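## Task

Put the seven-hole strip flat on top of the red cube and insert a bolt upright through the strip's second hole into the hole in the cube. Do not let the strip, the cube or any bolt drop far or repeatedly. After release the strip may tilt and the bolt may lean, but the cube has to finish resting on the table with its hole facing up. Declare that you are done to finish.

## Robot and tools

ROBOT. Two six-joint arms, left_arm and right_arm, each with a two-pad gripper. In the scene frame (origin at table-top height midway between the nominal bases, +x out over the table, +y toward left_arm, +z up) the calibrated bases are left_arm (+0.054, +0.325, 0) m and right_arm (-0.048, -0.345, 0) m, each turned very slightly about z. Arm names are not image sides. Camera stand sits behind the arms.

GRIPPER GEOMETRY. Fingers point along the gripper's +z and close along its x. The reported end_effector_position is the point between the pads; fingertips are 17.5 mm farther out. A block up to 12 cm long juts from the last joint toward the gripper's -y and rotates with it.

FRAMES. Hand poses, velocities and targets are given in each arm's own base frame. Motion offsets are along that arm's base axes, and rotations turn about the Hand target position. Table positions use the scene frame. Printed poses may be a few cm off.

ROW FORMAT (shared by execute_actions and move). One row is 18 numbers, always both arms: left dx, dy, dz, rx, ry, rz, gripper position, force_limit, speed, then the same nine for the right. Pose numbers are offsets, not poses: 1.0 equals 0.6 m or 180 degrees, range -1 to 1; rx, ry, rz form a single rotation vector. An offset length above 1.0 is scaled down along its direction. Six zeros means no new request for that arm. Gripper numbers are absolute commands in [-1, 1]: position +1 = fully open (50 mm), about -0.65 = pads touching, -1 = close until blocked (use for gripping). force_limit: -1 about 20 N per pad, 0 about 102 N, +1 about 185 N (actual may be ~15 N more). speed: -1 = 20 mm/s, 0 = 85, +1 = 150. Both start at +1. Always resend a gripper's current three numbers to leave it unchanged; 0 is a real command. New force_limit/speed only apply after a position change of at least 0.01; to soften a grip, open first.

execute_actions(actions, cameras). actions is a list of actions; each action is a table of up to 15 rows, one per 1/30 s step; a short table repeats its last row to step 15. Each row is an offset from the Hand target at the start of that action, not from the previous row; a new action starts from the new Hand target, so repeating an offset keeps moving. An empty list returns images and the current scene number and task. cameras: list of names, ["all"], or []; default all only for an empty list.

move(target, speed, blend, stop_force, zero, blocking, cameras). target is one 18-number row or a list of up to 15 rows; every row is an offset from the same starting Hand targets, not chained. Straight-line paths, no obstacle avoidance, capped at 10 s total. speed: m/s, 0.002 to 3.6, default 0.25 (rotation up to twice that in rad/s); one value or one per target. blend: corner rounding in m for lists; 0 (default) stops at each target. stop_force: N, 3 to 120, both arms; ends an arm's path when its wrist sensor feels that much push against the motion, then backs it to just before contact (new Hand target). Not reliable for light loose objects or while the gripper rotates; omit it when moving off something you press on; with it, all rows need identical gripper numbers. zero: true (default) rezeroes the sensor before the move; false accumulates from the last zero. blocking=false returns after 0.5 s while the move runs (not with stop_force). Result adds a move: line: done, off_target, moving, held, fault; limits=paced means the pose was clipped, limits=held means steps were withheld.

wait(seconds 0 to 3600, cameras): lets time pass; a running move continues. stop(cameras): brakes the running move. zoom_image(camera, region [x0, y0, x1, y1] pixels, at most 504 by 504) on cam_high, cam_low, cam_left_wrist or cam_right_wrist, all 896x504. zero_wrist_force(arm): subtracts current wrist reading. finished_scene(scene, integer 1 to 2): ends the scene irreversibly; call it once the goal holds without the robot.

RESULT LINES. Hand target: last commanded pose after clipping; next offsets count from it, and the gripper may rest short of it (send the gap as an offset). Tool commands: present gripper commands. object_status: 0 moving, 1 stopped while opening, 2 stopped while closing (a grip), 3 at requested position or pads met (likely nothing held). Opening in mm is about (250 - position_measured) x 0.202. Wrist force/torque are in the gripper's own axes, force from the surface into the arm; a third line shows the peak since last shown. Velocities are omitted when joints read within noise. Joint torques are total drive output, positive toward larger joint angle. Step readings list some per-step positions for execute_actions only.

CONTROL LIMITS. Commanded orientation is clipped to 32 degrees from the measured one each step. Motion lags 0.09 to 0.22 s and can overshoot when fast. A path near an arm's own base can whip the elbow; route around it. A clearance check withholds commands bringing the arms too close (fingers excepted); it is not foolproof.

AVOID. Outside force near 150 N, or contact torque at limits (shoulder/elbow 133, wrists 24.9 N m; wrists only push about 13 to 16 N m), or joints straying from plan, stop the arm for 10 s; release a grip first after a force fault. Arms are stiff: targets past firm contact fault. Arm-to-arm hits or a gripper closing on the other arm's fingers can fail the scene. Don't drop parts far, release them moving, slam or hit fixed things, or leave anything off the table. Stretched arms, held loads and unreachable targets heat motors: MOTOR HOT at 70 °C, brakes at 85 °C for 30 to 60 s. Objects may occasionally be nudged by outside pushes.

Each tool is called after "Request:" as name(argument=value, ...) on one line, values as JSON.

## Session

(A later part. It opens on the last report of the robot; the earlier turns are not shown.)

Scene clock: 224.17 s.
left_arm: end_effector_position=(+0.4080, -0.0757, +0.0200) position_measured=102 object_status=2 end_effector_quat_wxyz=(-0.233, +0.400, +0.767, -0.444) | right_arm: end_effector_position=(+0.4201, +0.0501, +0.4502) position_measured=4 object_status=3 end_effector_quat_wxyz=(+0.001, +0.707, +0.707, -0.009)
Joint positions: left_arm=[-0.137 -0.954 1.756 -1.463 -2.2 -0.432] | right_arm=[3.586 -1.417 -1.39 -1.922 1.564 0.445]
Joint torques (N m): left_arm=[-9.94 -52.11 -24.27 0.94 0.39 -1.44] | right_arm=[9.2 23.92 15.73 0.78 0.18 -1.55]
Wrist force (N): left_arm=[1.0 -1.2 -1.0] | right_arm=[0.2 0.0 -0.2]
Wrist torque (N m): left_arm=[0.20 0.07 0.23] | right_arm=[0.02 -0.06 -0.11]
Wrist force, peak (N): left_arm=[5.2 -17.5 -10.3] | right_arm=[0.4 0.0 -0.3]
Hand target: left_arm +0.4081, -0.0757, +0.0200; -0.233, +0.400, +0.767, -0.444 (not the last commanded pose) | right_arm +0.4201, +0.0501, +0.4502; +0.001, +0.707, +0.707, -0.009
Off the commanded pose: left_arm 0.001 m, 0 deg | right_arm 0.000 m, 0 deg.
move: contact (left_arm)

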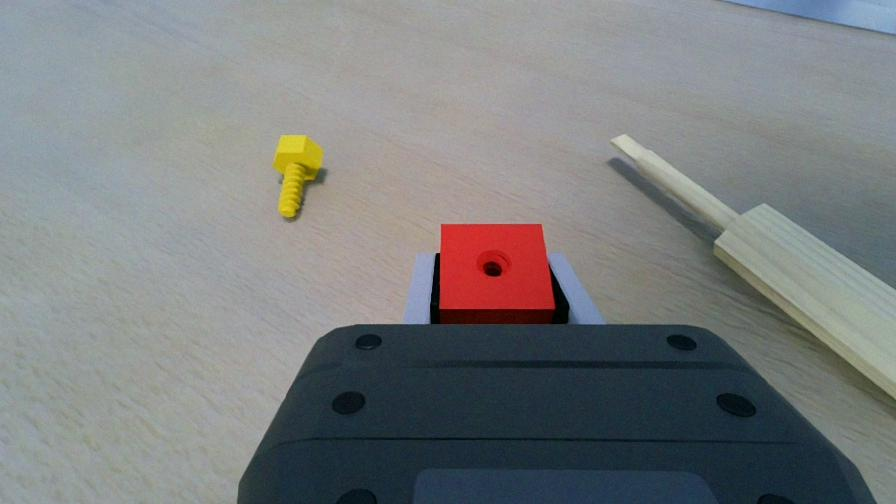

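Request:
move(target=[0,0,0,0,0,0,1,-0.8,-1,0,0,0,0,0,0,0.992157,1,1])

Request:
move(target=[[0.083,0.058,0.058,0,0,0,1,-0.8,-1,0,0,0,0,0,0,0.992157,1,1],[0.1365,-0.0072,0.383,0.1017,-0.3225,-0.1761,1,-0.8,-1,0,0,0,0,0,0,0.992157,1,1]], speed=[0.15,0.35], blend=[0.02,0], cameras=["cam_left_wrist","cam_right_wrist"])

Request:
zoom_image(camera="cam_left_wrist", region=[400, 0, 560, 250])

Request:
zoom_image(camera="cam_right_wrist", region=[320, 0, 440, 160])

Scene clock: 238.00 s.
left_arm: end_effector_position=(+0.4081, -0.0757, +0.0200) position_measured=3 object_status=3 end_effector_quat_wxyz=(-0.233, +0.400, +0.767, -0.444) | right_arm: end_effector_position=(+0.4201, +0.0501, +0.4502) position_measured=4 object_status=3 end_effector_quat_wxyz=(+0.001, +0.707, +0.707, -0.009)
Joint positions: left_arm=[-0.137 -0.954 1.756 -1.463 -2.2 -0.432] | right_arm=[3.586 -1.417 -1.39 -1.922 1.564 0.445]
Joint torques (N m): left_arm=[-9.26 -51.59 -25.42 1.11 -0.92 -1.33] | right_arm=[9.01 23.56 15.22 0.74 -0.04 -1.73]
Wrist force (N): left_arm=[0.0 1.2 0.9] | right_arm=[0.3 -0.1 -0.3]
Wrist torque (N m): left_arm=[0.29 0.14 0.21] | right_arm=[0.00 -0.09 -0.11]
Wrist force, peak (N): left_arm=[1.1 -1.6 -1.2] | right_arm=[0.3 -0.1 -0.5]
Hand target: left_arm +0.4081, -0.0757, +0.0200; -0.233, +0.400, +0.767, -0.444 | right_arm +0.4201, +0.0501, +0.4502; +0.001, +0.707, +0.707, -0.009
Off the commanded pose: left_arm 0.000 m, 0 deg | right_arm 0.000 m, 0 deg.
move: done

Scene clock: 240.67 s.
left_arm: end_effector_position=(+0.4899, -0.0801, +0.2498) position_measured=3 object_status=3 end_effector_quat_wxyz=(-0.002, +0.707, +0.707, +0.000) | right_arm: end_effector_position=(+0.4201, +0.0501, +0.4502) position_measured=4 object_status=3 end_effector_quat_wxyz=(+0.001, +0.707, +0.707, -0.009)
Joint positions: left_arm=[-0.434 -1.582 1.782 -1.767 -1.57 -0.435] | right_arm=[3.586 -1.417 -1.39 -1.922 1.564 0.445]
Joint torques (N m): left_arm=[11.31 -27.64 -36.29 -1.94 0.4 -1.38] | right_arm=[7.28 23.21 16.73 0.84 -0.08 -1.96]
Wrist force (N): left_arm=[0.3 0.1 -0.3] | right_arm=[0.4 0.0 -0.2]
Wrist torque (N m): left_arm=[-0.13 0.07 -0.20] | right_arm=[0.02 -0.10 -0.11]
Wrist force, peak (N): left_arm=[1.0 3.9 0.2] | right_arm=[0.2 -0.1 -0.5]
Hand target: left_arm +0.4900, -0.0800, +0.2498; -0.002, +0.707, +0.707, +0.000 | right_arm +0.4201, +0.0501, +0.4502; +0.001, +0.707, +0.707, -0.009
Off the commanded pose: left_arm 0.000 m, 0 deg | right_arm 0.000 m, 0 deg.
move: done

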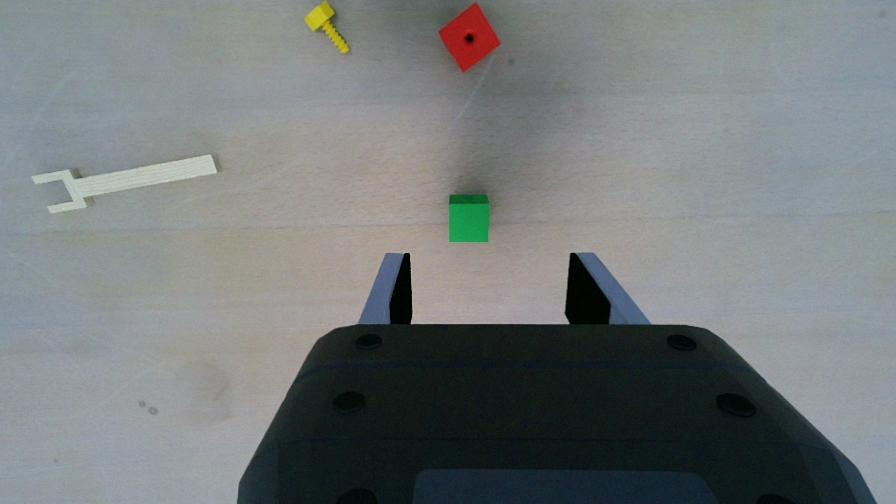

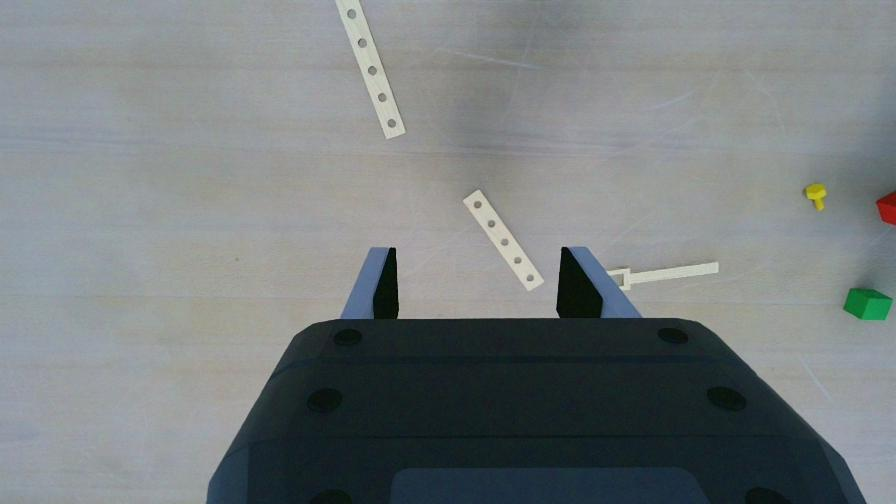

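Scaled by 2.016 from the camera's image (finer frame: 1280x720).

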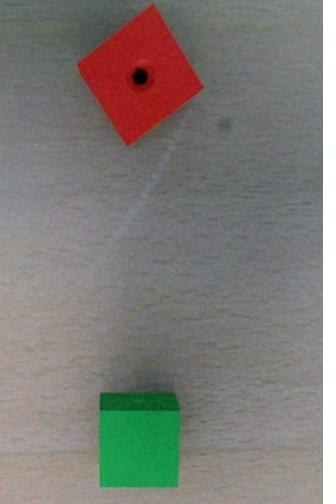

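Scaled by 3.150 from the camera's image (finer frame: 1280x720).

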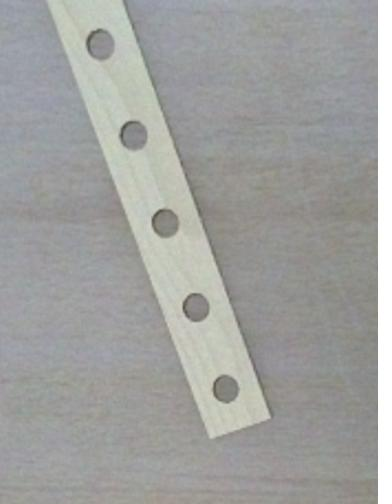

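Request:
move(target=[0,0,0,0,0,0,1,-0.8,-1,-0.1568,-0.1923,-0.5837,0.0045,-0.0036,0.1025,0.992157,1,1], speed=0.4, cameras=["cam_right_wrist"])

Scene clock: 265.77 s.
left_arm: end_effector_position=(+0.4900, -0.0800, +0.2498) position_measured=3 object_status=3 end_effector_quat_wxyz=(-0.002, +0.707, +0.707, +0.000) | right_arm: end_effector_position=(+0.3260, -0.0653, +0.1001) position_measured=4 object_status=3 end_effector_quat_wxyz=(+0.001, +0.585, +0.811, +0.000)
Joint positions: left_arm=[-0.434 -1.582 1.782 -1.767 -1.57 -0.435] | right_arm=[3.358 -1.266 -2.437 -1.008 1.569 -0.104]
Joint torques (N m): left_arm=[12.58 -33.97 -35.74 -3.76 0.91 -1.41] | right_arm=[9.68 8.07 13.18 4.54 -2.15 -0.21]
Wrist force (N): left_arm=[0.1 0.2 -0.3] | right_arm=[0.1 0.1 -0.6]
Wrist torque (N m): left_arm=[-0.10 0.09 -0.20] | right_arm=[0.02 -0.06 -0.12]
Wrist force, peak (N): left_arm=[0.3 0.0 -0.6] | right_arm=[1.3 1.1 -4.1]
Hand target: left_arm +0.4900, -0.0800, +0.2498; -0.002, +0.707, +0.707, +0.000 | right_arm +0.3260, -0.0653, +0.0999; +0.001, +0.585, +0.811, +0.000
Off the commanded pose: left_arm 0.000 m, 0 deg | right_arm 0.000 m, 0 deg.
move: done

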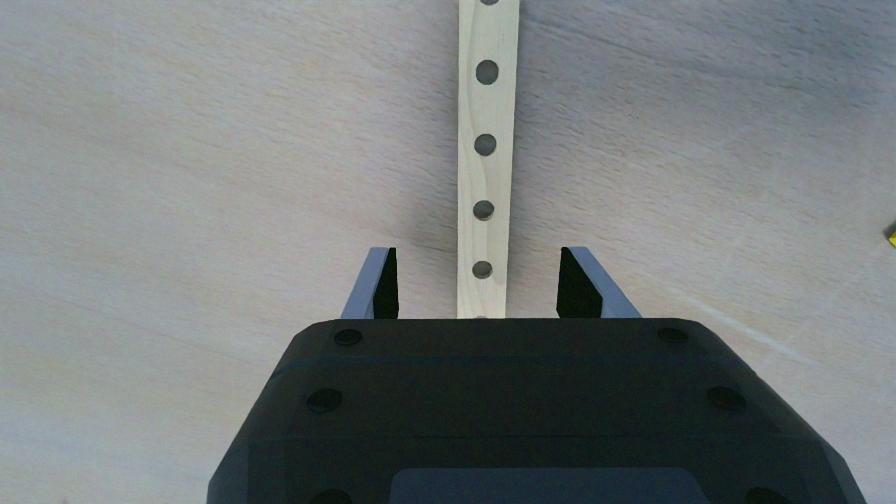

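Request:
move(target=[0,0,0,0,0,0,1,-0.8,-1,0,0,-0.12,0,0,0,0.992157,1,1], speed=0.2, stop_force=15)

Request:
move(target=[0,0,0,0,0,0,1,-0.8,-1,0,0,-0.03,0,0,0,0.992157,1,1], speed=0.01, stop_force=5, cameras=["cam_right_wrist"])

Scene clock: 285.10 s.
left_arm: end_effector_position=(+0.4900, -0.0800, +0.2498) position_measured=3 object_status=3 end_effector_quat_wxyz=(-0.002, +0.707, +0.707, +0.000) | right_arm: end_effector_position=(+0.3260, -0.0653, +0.0279) position_measured=4 object_status=3 end_effector_quat_wxyz=(+0.001, +0.585, +0.811, +0.000)
Joint positions: left_arm=[-0.434 -1.582 1.782 -1.767 -1.57 -0.435] | right_arm=[3.358 -1.45 -2.553 -0.709 1.569 -0.105]
Joint torques (N m): left_arm=[12.13 -32.03 -36.11 -2.33 0.36 -1.35] | right_arm=[-11.61 6.2 30.17 4.71 2.27 -0.02]
Wrist force (N): left_arm=[0.0 0.0 -0.3] | right_arm=[0.0 0.1 -0.5]
Wrist torque (N m): left_arm=[-0.14 0.11 -0.20] | right_arm=[0.03 -0.04 0.04]
Wrist force, peak (N): left_arm=[0.5 -0.2 -0.6] | right_arm=[0.1 0.2 -2.2]
Hand target: left_arm +0.4900, -0.0800, +0.2498; -0.002, +0.707, +0.707, +0.000 | right_arm +0.3260, -0.0653, +0.0279; +0.001, +0.585, +0.811, +0.000
Off the commanded pose: left_arm 0.000 m, 0 deg | right_arm 0.000 m, 0 deg.
move: done

Scene clock: 287.20 s.
left_arm: end_effector_position=(+0.4900, -0.0800, +0.2498) position_measured=3 object_status=3 end_effector_quat_wxyz=(-0.002, +0.707, +0.707, +0.000) | right_arm: end_effector_position=(+0.3260, -0.0653, +0.0179) position_measured=4 object_status=3 end_effector_quat_wxyz=(+0.001, +0.585, +0.811, +0.000)
Joint positions: left_arm=[-0.434 -1.582 1.782 -1.767 -1.57 -0.435] | right_arm=[3.358 -1.483 -2.566 -0.663 1.569 -0.104]
Joint torques (N m): left_arm=[11.75 -29.9 -35.98 -1.59 0 -1.12] | right_arm=[0.58 19.58 29.42 1.84 -2.26 1.8]
Wrist force (N): left_arm=[0.3 -0.1 -0.1] | right_arm=[0.2 -0.2 -0.5]
Wrist torque (N m): left_arm=[-0.16 0.06 -0.20] | right_arm=[-0.01 -0.06 0.05]
Wrist force, peak (N): left_arm=[0.3 -0.4 -0.4] | right_arm=[-1.9 -32.0 -65.4]
Hand target: left_arm +0.4900, -0.0800, +0.2498; -0.002, +0.707, +0.707, +0.000 | right_arm +0.3260, -0.0653, +0.0179; +0.001, +0.585, +0.811, +0.000 (not the last commanded pose)
Off the commanded pose: left_arm 0.000 m, 0 deg | right_arm 0.008 m, 0 deg.
move: contact (right_arm)

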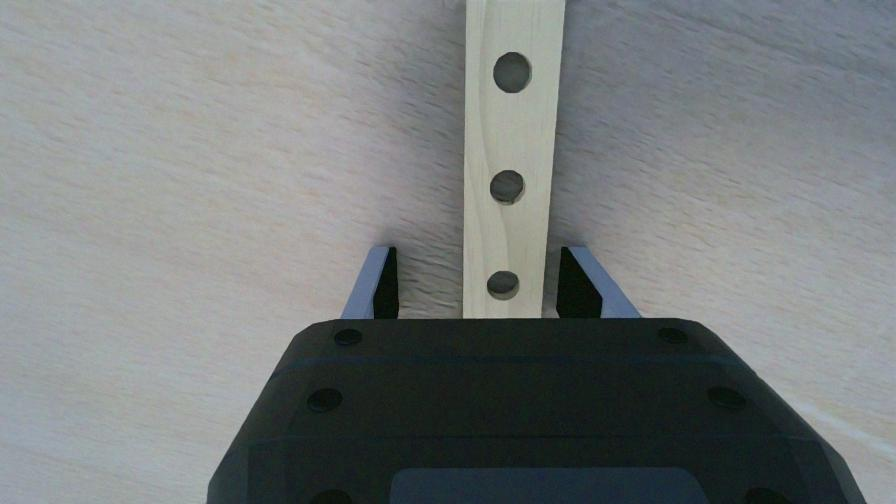

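Request:
move(target=[-0.1863,-0.1833,-0.25,0.0388,-0.1066,0.2199,0.6,-0.8,-1,-0.0040,0.0118,0.002,0,0,0,0.992157,1,1], speed=0.25, cameras=["cam_left_wrist"])

Request:
move(target=[0,0,0,0,0,0,0.6,-0.8,-1,0,0,0,0,0,0,-1,-0.8,-0.8], cameras=["cam_right_wrist"])

Request:
zoom_image(camera="cam_right_wrist", region=[430, 40, 550, 320])

Scene clock: 310.50 s.
left_arm: end_effector_position=(+0.3782, -0.1899, +0.0998) position_measured=63 object_status=3 end_effector_quat_wxyz=(+0.071, +0.416, +0.893, +0.156) | right_arm: end_effector_position=(+0.3236, -0.0582, +0.0191) position_measured=4 object_status=3 end_effector_quat_wxyz=(+0.001, +0.585, +0.811, +0.000)
Joint positions: left_arm=[-1.012 -1.66 2.308 -2.166 -1.229 -1.72] | right_arm=[3.383 -1.468 -2.573 -0.67 1.569 -0.08]
Joint torques (N m): left_arm=[2.24 -25.21 -31.74 -1.17 -0.18 -1.52] | right_arm=[-3.53 11.9 10.25 1.83 -2.24 -0.8]
Wrist force (N): left_arm=[0.3 -0.2 -1.3] | right_arm=[-0.2 0.1 -0.4]
Wrist torque (N m): left_arm=[-0.32 0.09 -0.36] | right_arm=[0.02 0.00 -0.13]
Wrist force, peak (N): left_arm=[0.0 -3.0 -0.5] | right_arm=[0.0 0.0 -0.8]
Hand target: left_arm +0.3782, -0.1900, +0.0998; +0.071, +0.416, +0.893, +0.156 | right_arm +0.3236, -0.0582, +0.0191; +0.001, +0.585, +0.811, +0.000
Off the commanded pose: left_arm 0.000 m, 0 deg | right_arm 0.000 m, 0 deg.
move: done

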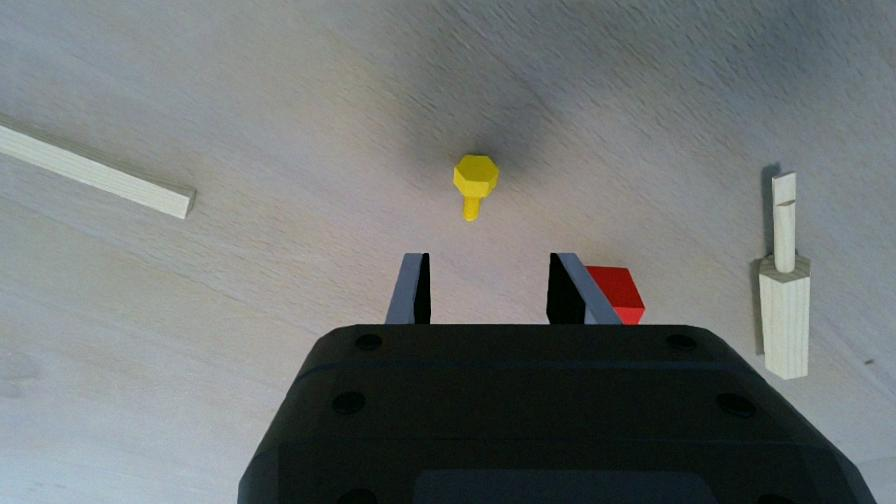

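Scene clock: 311.53 s.
left_arm: end_effector_position=(+0.3782, -0.1900, +0.0998) position_measured=63 object_status=3 end_effector_quat_wxyz=(+0.071, +0.416, +0.893, +0.156) | right_arm: end_effector_position=(+0.3235, -0.0582, +0.0191) position_measured=135 object_status=2 end_effector_quat_wxyz=(+0.001, +0.585, +0.811, +0.000)
Joint positions: left_arm=[-1.012 -1.66 2.308 -2.166 -1.229 -1.721] | right_arm=[3.383 -1.468 -2.573 -0.67 1.569 -0.08]
Joint torques (N m): left_arm=[-8.49 -26.59 -32.12 -1.06 1.83 -1.47] | right_arm=[-10.77 6.85 20.85 4.32 -2.11 -1.85]
Wrist force (N): left_arm=[0.0 -0.2 -1.6] | right_arm=[0.0 0.1 -1.0]
Wrist torque (N m): left_arm=[-0.33 0.13 -0.31] | right_arm=[0.02 -0.02 -0.14]
Wrist force, peak (N): left_arm=[0.0 -0.2 -1.6] | right_arm=[0.1 0.1 -1.1]
Hand target: left_arm +0.3782, -0.1900, +0.0998; +0.071, +0.416, +0.893, +0.156 | right_arm +0.3236, -0.0582, +0.0191; +0.001, +0.585, +0.811, +0.000
Off the commanded pose: left_arm 0.000 m, 0 deg | right_arm 0.000 m, 0 deg.
move: done

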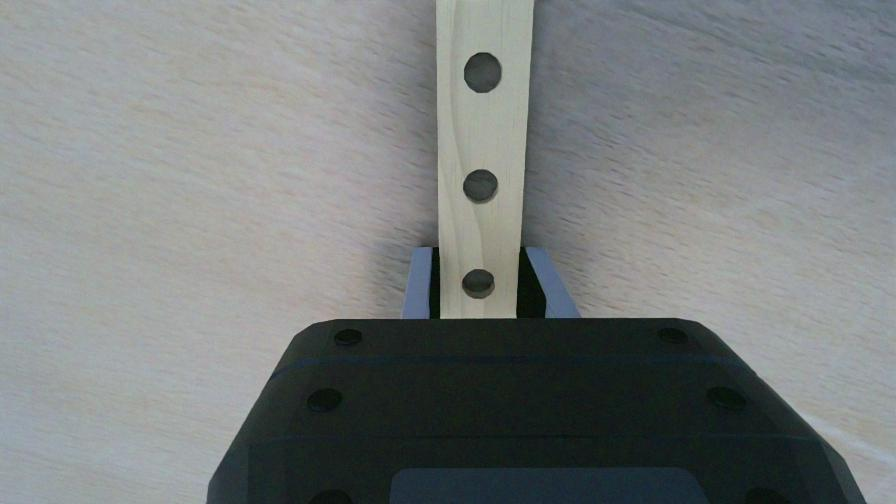

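Scaled by 1.800 from the camera's image (finer frame: 1280x720).

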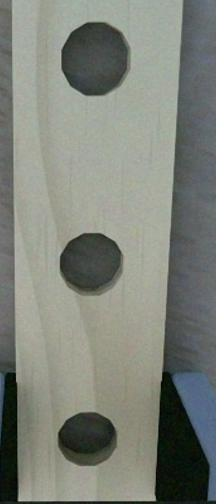

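Request:
move(target=[[0.002,-0.0023,-0.1,0,0,-0.0183,0.6,-0.8,-1,0,0,0.0,0,0,0,-1,-0.8,-0.8],[0.002,-0.0023,-0.1277,0,0,-0.0183,0.6,-0.8,-1,0,0,0.0,0,0,0,-1,-0.8,-0.8]], speed=[0.15,0.03], stop_force=6, cameras=["cam_left_wrist"])

Request:
zoom_image(camera="cam_left_wrist", region=[400, 160, 580, 330])

Scene clock: 323.63 s.
left_arm: end_effector_position=(+0.3794, -0.1914, +0.0232) position_measured=63 object_status=3 end_effector_quat_wxyz=(+0.076, +0.441, +0.881, +0.154) | right_arm: end_effector_position=(+0.3236, -0.0582, +0.0191) position_measured=135 object_status=2 end_effector_quat_wxyz=(+0.001, +0.585, +0.811, +0.000)
Joint positions: left_arm=[-1.013 -1.48 2.415 -2.473 -1.227 -1.661] | right_arm=[3.383 -1.468 -2.573 -0.67 1.569 -0.08]
Joint torques (N m): left_arm=[11.8 -30.59 -27.4 -1.06 -0.74 1.7] | right_arm=[-10.82 7.81 29.23 4.15 0.11 -1.72]
Wrist force (N): left_arm=[0.2 -0.3 -1.2] | right_arm=[0.0 0.0 -0.7]
Wrist torque (N m): left_arm=[-0.33 0.10 -0.25] | right_arm=[0.01 -0.03 -0.14]
Wrist force, peak (N): left_arm=[0.0 0.8 -2.9] | right_arm=[0.0 0.0 -1.3]
Hand target: left_arm +0.3794, -0.1914, +0.0232; +0.076, +0.441, +0.881, +0.154 | right_arm +0.3236, -0.0582, +0.0191; +0.001, +0.585, +0.811, +0.000
Off the commanded pose: left_arm 0.000 m, 0 deg | right_arm 0.000 m, 0 deg.
move: done

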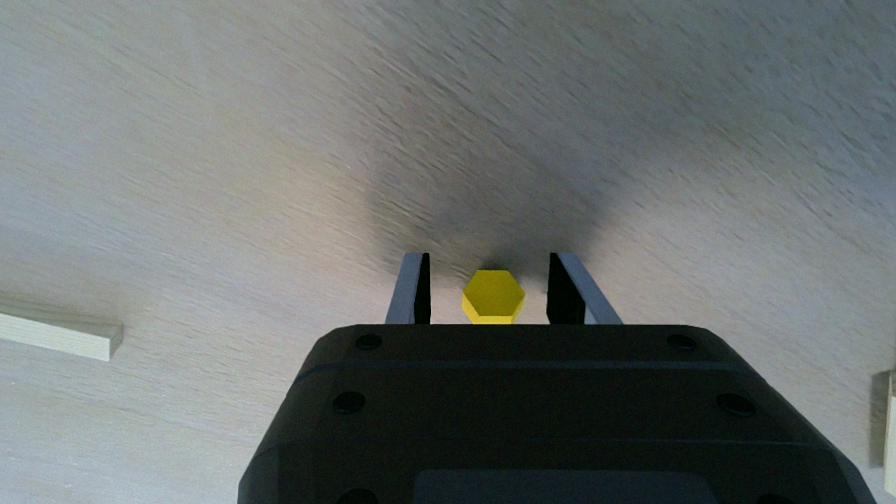

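Scaled by 2.800 from the camera's image (finer frame: 1280x720).

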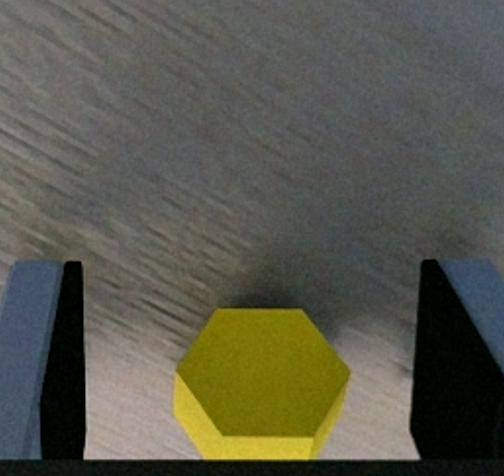

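Request:
move(target=[0,0,0,0,0,0,-1,-0.9,-1,0,0,0.15,0,0,0,-1,-0.8,-0.8], speed=0.2)

Request:
move(target=[[0,0,0.22,0,0,0,-1,-0.9,-1,0,0,0,0,0,0,-1,-0.8,-0.8],[0.0843,0.5357,0.3,-0.2604,0.3603,-0.0079,-1,-0.9,-1,0,0,0,0,0,0,-1,-0.8,-0.8]], speed=0.3, blend=0.04, cameras=["cam_left_wrist","cam_right_wrist","cam_low"])

Scene clock: 334.50 s.
left_arm: end_effector_position=(+0.3794, -0.1914, +0.0232) position_measured=159 object_status=2 end_effector_quat_wxyz=(+0.076, +0.441, +0.881, +0.154) | right_arm: end_effector_position=(+0.3235, -0.0582, +0.1091) position_measured=135 object_status=2 end_effector_quat_wxyz=(+0.001, +0.585, +0.811, +0.000)
Joint positions: left_arm=[-1.013 -1.48 2.415 -2.473 -1.227 -1.661] | right_arm=[3.383 -1.237 -2.428 -1.047 1.569 -0.08]
Joint torques (N m): left_arm=[7.45 -30.64 -26.68 -1.11 -0.68 1.63] | right_arm=[5.13 15.75 28.6 0.85 -2.3 -0.82]
Wrist force (N): left_arm=[0.3 -0.3 -1.3] | right_arm=[0.1 -0.1 -0.7]
Wrist torque (N m): left_arm=[-0.32 0.07 -0.24] | right_arm=[-0.01 -0.06 -0.13]
Wrist force, peak (N): left_arm=[0.5 -0.3 -1.6] | right_arm=[0.1 0.0 -3.2]
Hand target: left_arm +0.3794, -0.1914, +0.0232; +0.076, +0.441, +0.881, +0.154 | right_arm +0.3236, -0.0582, +0.1091; +0.001, +0.585, +0.811, +0.000
Off the commanded pose: left_arm 0.000 m, 0 deg | right_arm 0.000 m, 0 deg.
move: done

Scene clock: 337.80 s.
left_arm: end_effector_position=(+0.4299, +0.1301, +0.2032) position_measured=159 object_status=2 end_effector_quat_wxyz=(-0.233, +0.400, +0.767, -0.444) | right_arm: end_effector_position=(+0.3236, -0.0582, +0.1091) position_measured=135 object_status=2 end_effector_quat_wxyz=(+0.001, +0.585, +0.811, +0.000)
Joint positions: left_arm=[0.197 -1.018 1.296 -0.836 -1.925 -0.215] | right_arm=[3.383 -1.236 -2.428 -1.047 1.569 -0.08]
Joint torques (N m): left_arm=[-6.22 -40.5 -24.06 1.39 -1.86 0.72] | right_arm=[-9.03 15.22 35.3 0.82 -2.33 -1.89]
Wrist force (N): left_arm=[0.1 1.6 0.8] | right_arm=[0.1 -0.1 -0.5]
Wrist torque (N m): left_arm=[0.33 0.13 0.22] | right_arm=[-0.01 -0.06 -0.13]
Wrist force, peak (N): left_arm=[1.6 3.1 -0.3] | right_arm=[0.0 0.1 -0.7]
Hand target: left_arm +0.4300, +0.1301, +0.2032; -0.233, +0.400, +0.767, -0.444 | right_arm +0.3236, -0.0582, +0.1091; +0.001, +0.585, +0.811, +0.000
Off the commanded pose: left_arm 0.000 m, 0 deg | right_arm 0.000 m, 0 deg.
move: done
Images, in order (width x height): cam_low 896x504, cam_left_wrist 896x504, cam_right_wrist 896x504.

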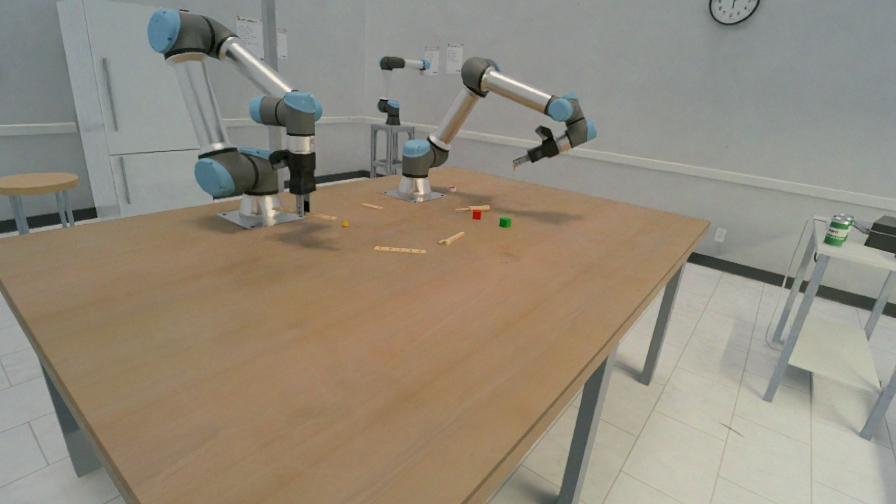

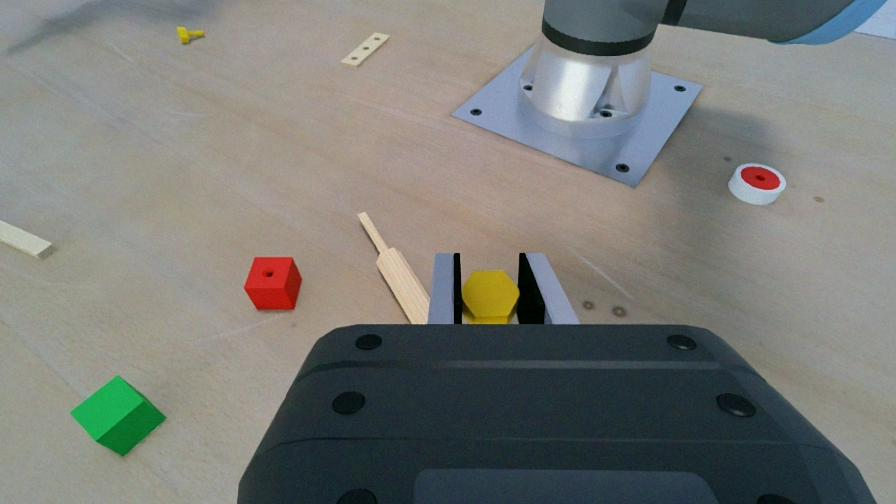

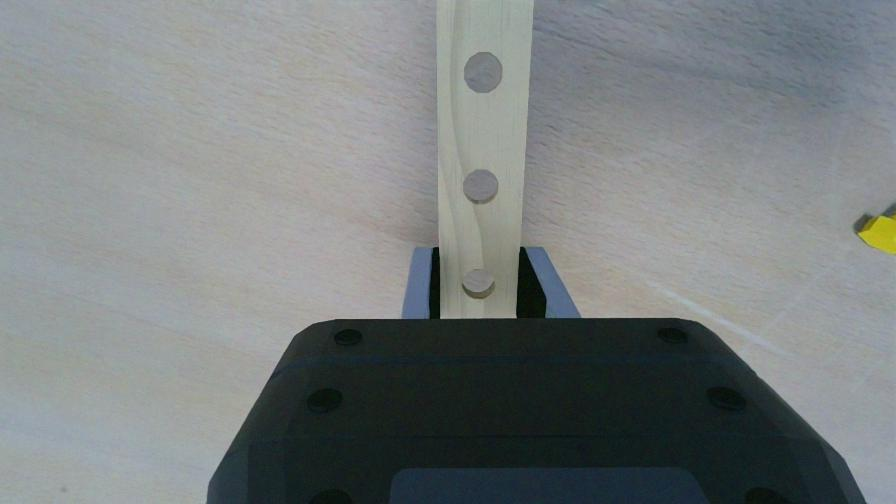

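Request:
move(target=[0,0,0,0,0,0,-1,-0.9,-1,0.32,0.68,0.03,0,0,-0.108,-1,-0.8,-0.8], speed=0.4)

Request:
move(target=[0,0,0,0,0,0,-1,-0.9,-1,0.0907,0.374,-0.09,0,0,0,-1,-0.8,-0.8], speed=0.25, cameras=["cam_right_wrist","cam_left_wrist"])

Request:
zoom_image(camera="cam_right_wrist", region=[400, 20, 560, 200])

Scene clock: 345.50 s.
left_arm: end_effector_position=(+0.4300, +0.1301, +0.2032) position_measured=159 object_status=2 end_effector_quat_wxyz=(-0.233, +0.400, +0.767, -0.444) | right_arm: end_effector_position=(+0.5155, +0.3497, +0.1271) position_measured=135 object_status=2 end_effector_quat_wxyz=(+0.001, +0.713, +0.701, +0.000)
Joint positions: left_arm=[0.197 -1.018 1.295 -0.836 -1.925 -0.215] | right_arm=[3.954 -1.947 -1.647 -1.119 1.569 0.831]
Joint torques (N m): left_arm=[-10.42 -42.2 -29.11 0.97 -1.77 1.31] | right_arm=[-10.02 35.18 36.54 4.08 2.55 0.48]
Wrist force (N): left_arm=[0.1 1.2 1.0] | right_arm=[0.1 0.0 -0.5]
Wrist torque (N m): left_arm=[0.27 0.12 0.22] | right_arm=[0.01 -0.04 0.06]
Wrist force, peak (N): left_arm=[0.2 1.7 1.1] | right_arm=[-3.1 -3.2 -0.4]
Hand target: left_arm +0.4300, +0.1301, +0.2032; -0.233, +0.400, +0.767, -0.444 | right_arm +0.5156, +0.3498, +0.1271; +0.001, +0.714, +0.701, +0.000
Off the commanded pose: left_arm 0.000 m, 0 deg | right_arm 0.000 m, 0 deg.
move: done

Scene clock: 347.00 s.
left_arm: end_effector_position=(+0.4300, +0.1301, +0.2032) position_measured=159 object_status=2 end_effector_quat_wxyz=(-0.233, +0.400, +0.767, -0.444) | right_arm: end_effector_position=(+0.5699, +0.5742, +0.0731) position_measured=135 object_status=2 end_effector_quat_wxyz=(+0.001, +0.714, +0.701, +0.000)
Joint positions: left_arm=[0.197 -1.018 1.295 -0.836 -1.925 -0.215] | right_arm=[4.097 -2.429 -0.992 -1.293 1.569 0.974]
Joint torques (N m): left_arm=[-10.07 -44.39 -26.48 0.18 -1.79 0.91] | right_arm=[-10.93 57.06 36.09 3.99 2.28 -2.02]
Wrist force (N): left_arm=[0.0 1.6 1.0] | right_arm=[0.3 -0.1 -0.6]
Wrist torque (N m): left_arm=[0.32 0.14 0.22] | right_arm=[-0.01 -0.07 -0.06]
Wrist force, peak (N): left_arm=[0.2 1.7 1.0] | right_arm=[3.2 0.6 0.4]
Hand target: left_arm +0.4300, +0.1301, +0.2032; -0.233, +0.400, +0.767, -0.444 | right_arm +0.5700, +0.5742, +0.0731; +0.001, +0.714, +0.701, +0.000
Off the commanded pose: left_arm 0.000 m, 0 deg | right_arm 0.000 m, 0 deg.
move: done
Images, in order (width x height): cam_left_wrist 896x504, cam_right_wrist 896x504.

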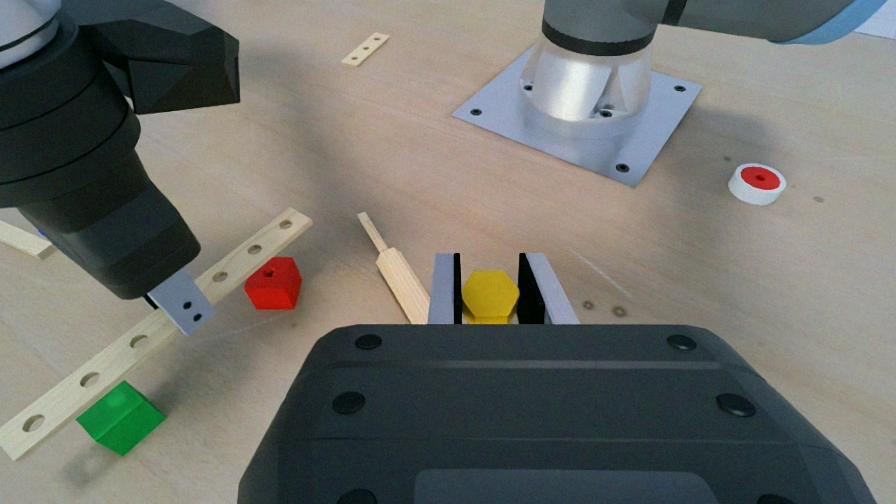

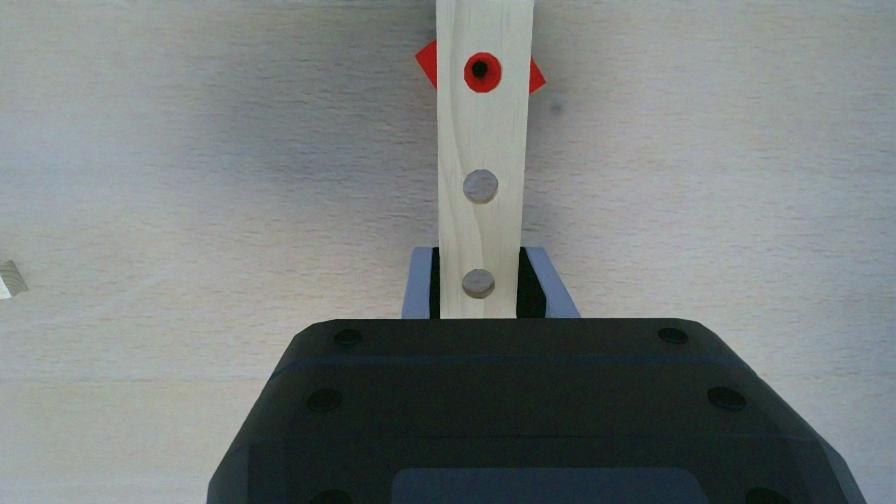

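Scaled by 2.800 from the camera's image (finer frame: 1280x720).

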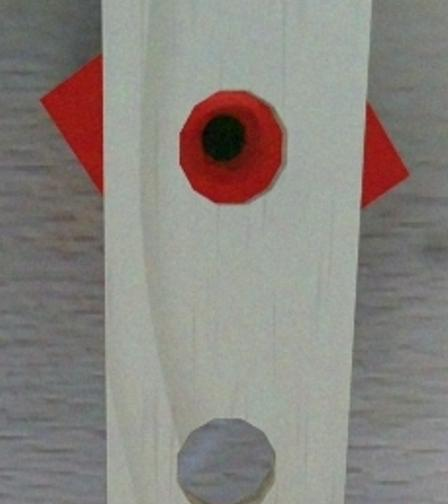

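Request:
move(target=[0,0,0,0,0,0,-1,-0.9,-1,-0.0017,0.0017,-0.035,0,0,0,-1,-0.8,-0.8], speed=0.08, cameras=["cam_right_wrist"])

Request:
zoom_image(camera="cam_right_wrist", region=[400, 20, 560, 200])

Request:
move(target=[0,0,0,0,0,0,-1,-0.9,-1,0,0,-0.012,0,0,0,-1,-0.8,-0.8], speed=0.005, stop_force=3, cameras=["cam_right_wrist","cam_left_wrist"])

Request:
zoom_image(camera="cam_right_wrist", region=[400, 20, 560, 200])

Scene clock: 358.87 s.
left_arm: end_effector_position=(+0.4300, +0.1301, +0.2032) position_measured=159 object_status=2 end_effector_quat_wxyz=(-0.233, +0.400, +0.767, -0.444) | right_arm: end_effector_position=(+0.5689, +0.5752, +0.0520) position_measured=135 object_status=2 end_effector_quat_wxyz=(+0.001, +0.714, +0.701, -0.001) end_effector_velocity=(+0.000, +0.000, +0.002) end_effector_angular_velocity=(-0.001, +0.000, -0.001)
Joint positions: left_arm=[0.197 -1.018 1.295 -0.836 -1.925 -0.215] | right_arm=[4.099 -2.446 -1.016 -1.252 1.569 0.975]
Joint velocities: left_arm=[within noise] | right_arm=[0 0.002 0.003 -0.005 -0.001 0]
Joint torques (N m): left_arm=[-9.87 -49.67 -18.71 -0.87 -1.88 -0.12] | right_arm=[8.5 68.7 37.35 0.77 1.76 1.45]
Wrist force (N): left_arm=[0.1 1.4 1.2] | right_arm=[0.0 -0.2 -0.3]
Wrist torque (N m): left_arm=[0.29 0.13 0.23] | right_arm=[-0.02 -0.02 -0.15]
Wrist force, peak (N): left_arm=[0.2 1.9 0.9] | right_arm=[0.3 0.0 -2.3]
Hand target: left_arm +0.4300, +0.1301, +0.2032; -0.233, +0.400, +0.767, -0.444 | right_arm +0.5690, +0.5752, +0.0521; +0.001, +0.714, +0.701, +0.000
Off the commanded pose: left_arm 0.000 m, 0 deg | right_arm 0.000 m, 0 deg.
move: done

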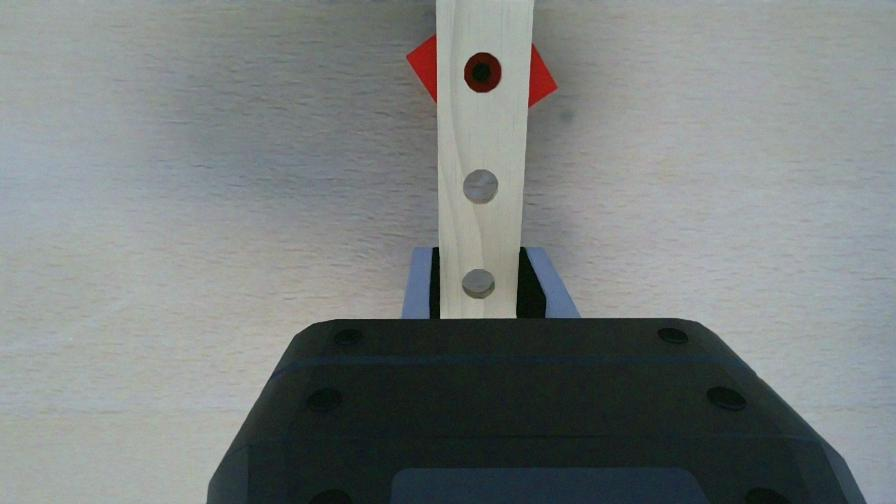

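Scaled by 2.800 from the camera's image (finer frame: 1280x720).

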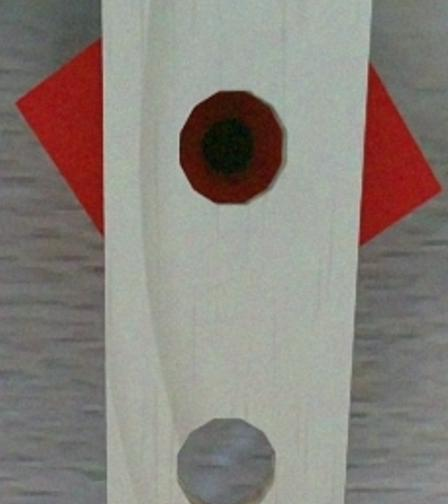

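Scene clock: 360.43 s.
left_arm: end_effector_position=(+0.4300, +0.1301, +0.2032) position_measured=159 object_status=2 end_effector_quat_wxyz=(-0.233, +0.400, +0.767, -0.444) | right_arm: end_effector_position=(+0.5690, +0.5752, +0.0502) position_measured=135 object_status=2 end_effector_quat_wxyz=(+0.001, +0.714, +0.701, +0.000)
Joint positions: left_arm=[0.197 -1.018 1.295 -0.836 -1.925 -0.215] | right_arm=[4.099 -2.448 -1.018 -1.248 1.569 0.975]
Joint torques (N m): left_arm=[-9.57 -51.13 -16.71 -0.81 -1.78 -0.62] | right_arm=[10.19 65.66 35.89 0.84 1.33 -0.36]
Wrist force (N): left_arm=[-0.2 1.5 0.8] | right_arm=[0.2 0.3 -3.3]
Wrist torque (N m): left_arm=[0.32 0.18 0.22] | right_arm=[-0.03 -0.02 -0.15]
Wrist force, peak (N): left_arm=[0.1 1.5 1.3] | right_arm=[-0.6 -0.2 -7.6]
Hand target: left_arm +0.4300, +0.1301, +0.2032; -0.233, +0.400, +0.767, -0.444 | right_arm +0.5690, +0.5752, +0.0502; +0.001, +0.714, +0.701, +0.000 (not the last commanded pose)
Off the commanded pose: left_arm 0.000 m, 0 deg | right_arm 0.005 m, 0 deg.
move: contact (right_arm)
Images, in order (width x height): cam_left_wrist 896x504, cam_right_wrist 896x504.

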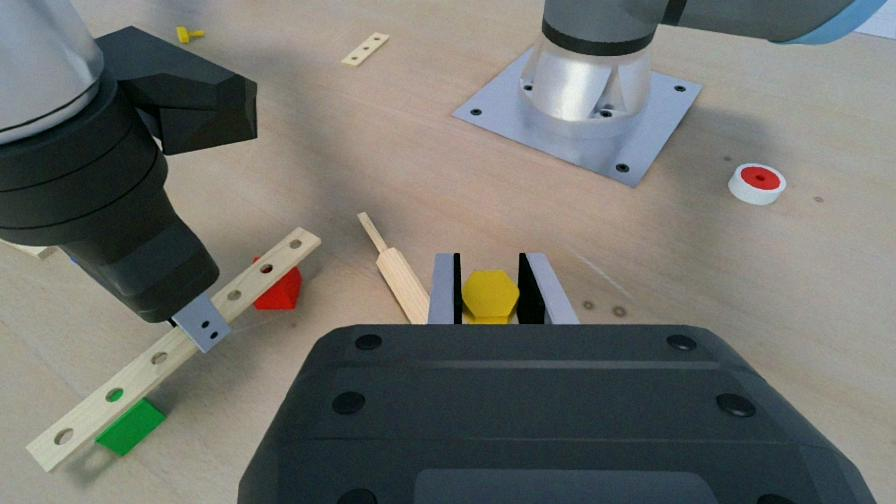

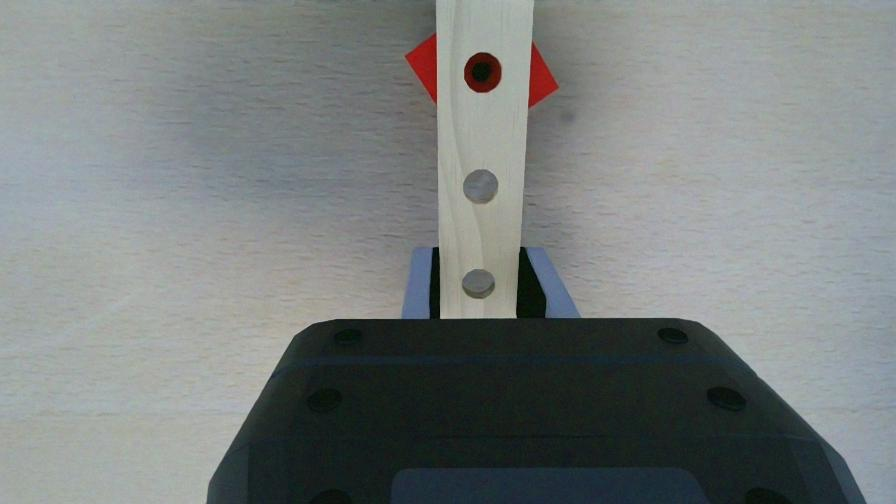

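Scaled by 2.800 from the camera's image (finer frame: 1280x720).

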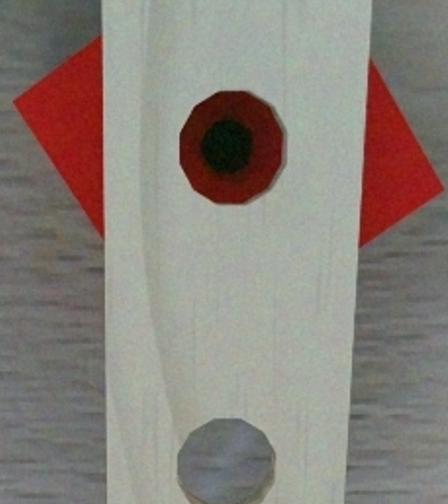

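Request:
move(target=[0,0,0,0,0,0,-1,-0.9,-1,0,0,0.0005,0,0,0,-1,-0.8,-0.8], speed=0.02)

Request:
move(target=[0,0,0,0,0,0,-1,-0.9,-1,0,0,0,0,0,0,0.3,-0.8,-1])

Request:
move(target=[0,0,0,0,0,0,-1,-0.9,-1,0,0,0.12,0,0,0,0.3,-0.8,-1], speed=0.12, cameras=["cam_right_wrist","cam_left_wrist"])

Request:
zoom_image(camera="cam_right_wrist", region=[420, 30, 540, 250])

Scene clock: 368.67 s.
left_arm: end_effector_position=(+0.4300, +0.1301, +0.2032) position_measured=159 object_status=2 end_effector_quat_wxyz=(-0.233, +0.400, +0.767, -0.444) | right_arm: end_effector_position=(+0.5690, +0.5752, +0.0505) position_measured=135 object_status=2 end_effector_quat_wxyz=(+0.001, +0.714, +0.701, +0.000)
Joint positions: left_arm=[0.197 -1.018 1.295 -0.836 -1.925 -0.215] | right_arm=[4.099 -2.447 -1.017 -1.249 1.569 0.975]
Joint torques (N m): left_arm=[-9.45 -54.89 -13.22 -0.83 -1.84 -1.39] | right_arm=[9.83 69.61 37.01 1.01 1.14 -0.55]
Wrist force (N): left_arm=[0.3 1.6 0.9] | right_arm=[0.2 -0.1 -0.4]
Wrist torque (N m): left_arm=[0.34 0.09 0.22] | right_arm=[-0.01 -0.04 -0.15]
Wrist force, peak (N): left_arm=[0.0 1.8 1.1] | right_arm=[0.2 0.5 -3.5]
Hand target: left_arm +0.4300, +0.1301, +0.2032; -0.233, +0.400, +0.767, -0.444 | right_arm +0.5690, +0.5752, +0.0505; +0.001, +0.714, +0.701, +0.000
Off the commanded pose: left_arm 0.000 m, 0 deg | right_arm 0.000 m, 0 deg.
move: done

Scene clock: 369.17 s.
left_arm: end_effector_position=(+0.4300, +0.1301, +0.2032) position_measured=159 object_status=2 end_effector_quat_wxyz=(-0.233, +0.400, +0.767, -0.444) | right_arm: end_effector_position=(+0.5690, +0.5752, +0.0506) position_measured=107 object_status=0 end_effector_quat_wxyz=(+0.001, +0.714, +0.701, +0.000)
Joint positions: left_arm=[0.197 -1.018 1.295 -0.836 -1.925 -0.215] | right_arm=[4.099 -2.447 -1.017 -1.249 1.569 0.975]
Joint torques (N m): left_arm=[-9.75 -54.14 -12.68 -1.04 -2 -1.44] | right_arm=[9.56 69.53 34.31 0.89 1.2 -0.45]
Wrist force (N): left_arm=[0.1 1.5 1.1] | right_arm=[0.2 -0.2 -0.7]
Wrist torque (N m): left_arm=[0.32 0.13 0.22] | right_arm=[-0.03 -0.05 -0.15]
Wrist force, peak (N): left_arm=[0.1 1.5 1.1] | right_arm=[0.1 -0.2 -0.8]
Hand target: left_arm +0.4300, +0.1301, +0.2032; -0.233, +0.400, +0.767, -0.444 | right_arm +0.5690, +0.5752, +0.0505; +0.001, +0.714, +0.701, +0.000
Off the commanded pose: left_arm 0.000 m, 0 deg | right_arm 0.000 m, 0 deg.
move: done

Scene clock: 370.20 s.
left_arm: end_effector_position=(+0.4300, +0.1301, +0.2032) position_measured=159 object_status=2 end_effector_quat_wxyz=(-0.233, +0.400, +0.767, -0.444) | right_arm: end_effector_position=(+0.5690, +0.5753, +0.1226) position_measured=107 object_status=3 end_effector_quat_wxyz=(+0.001, +0.714, +0.701, +0.000)
Joint positions: left_arm=[0.197 -1.018 1.295 -0.836 -1.925 -0.215] | right_arm=[4.099 -2.397 -0.921 -1.395 1.569 0.975]
Joint torques (N m): left_arm=[-9.93 -53.87 -12.25 -0.88 -1.97 -1.49] | right_arm=[8.38 55.83 15.81 4.02 -0.1 -0.55]
Wrist force (N): left_arm=[0.2 1.7 1.0] | right_arm=[0.3 -0.1 -0.5]
Wrist torque (N m): left_arm=[0.34 0.10 0.22] | right_arm=[0.00 -0.06 -0.14]
Wrist force, peak (N): left_arm=[0.3 1.6 1.3] | right_arm=[0.2 0.0 -2.5]
Hand target: left_arm +0.4300, +0.1301, +0.2032; -0.233, +0.400, +0.767, -0.444 | right_arm +0.5690, +0.5752, +0.1225; +0.001, +0.714, +0.701, +0.000
Off the commanded pose: left_arm 0.000 m, 0 deg | right_arm 0.000 m, 0 deg.
move: done
Images, in order (width x height): cam_left_wrist 896x504, cam_right_wrist 896x504.

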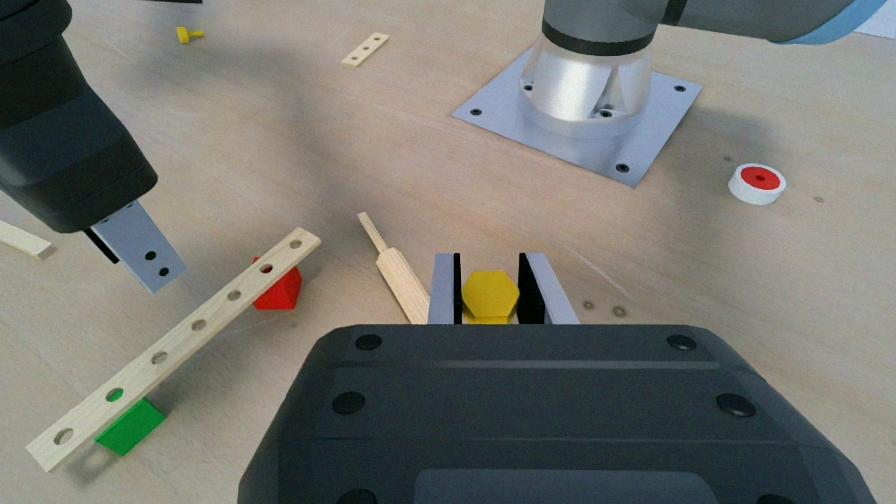

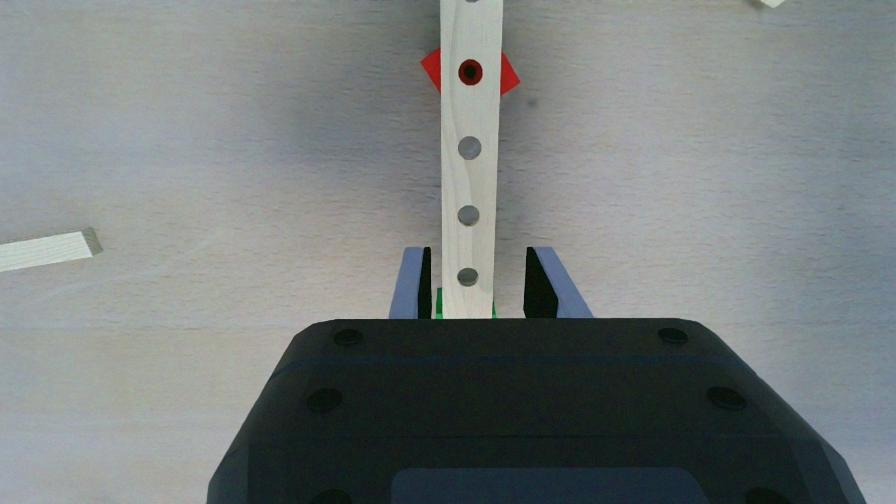

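Scaled by 2.291 from the camera's image (finer frame: 1280x720).

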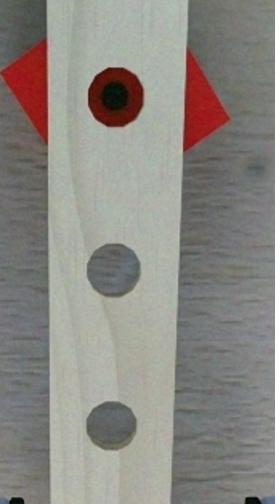

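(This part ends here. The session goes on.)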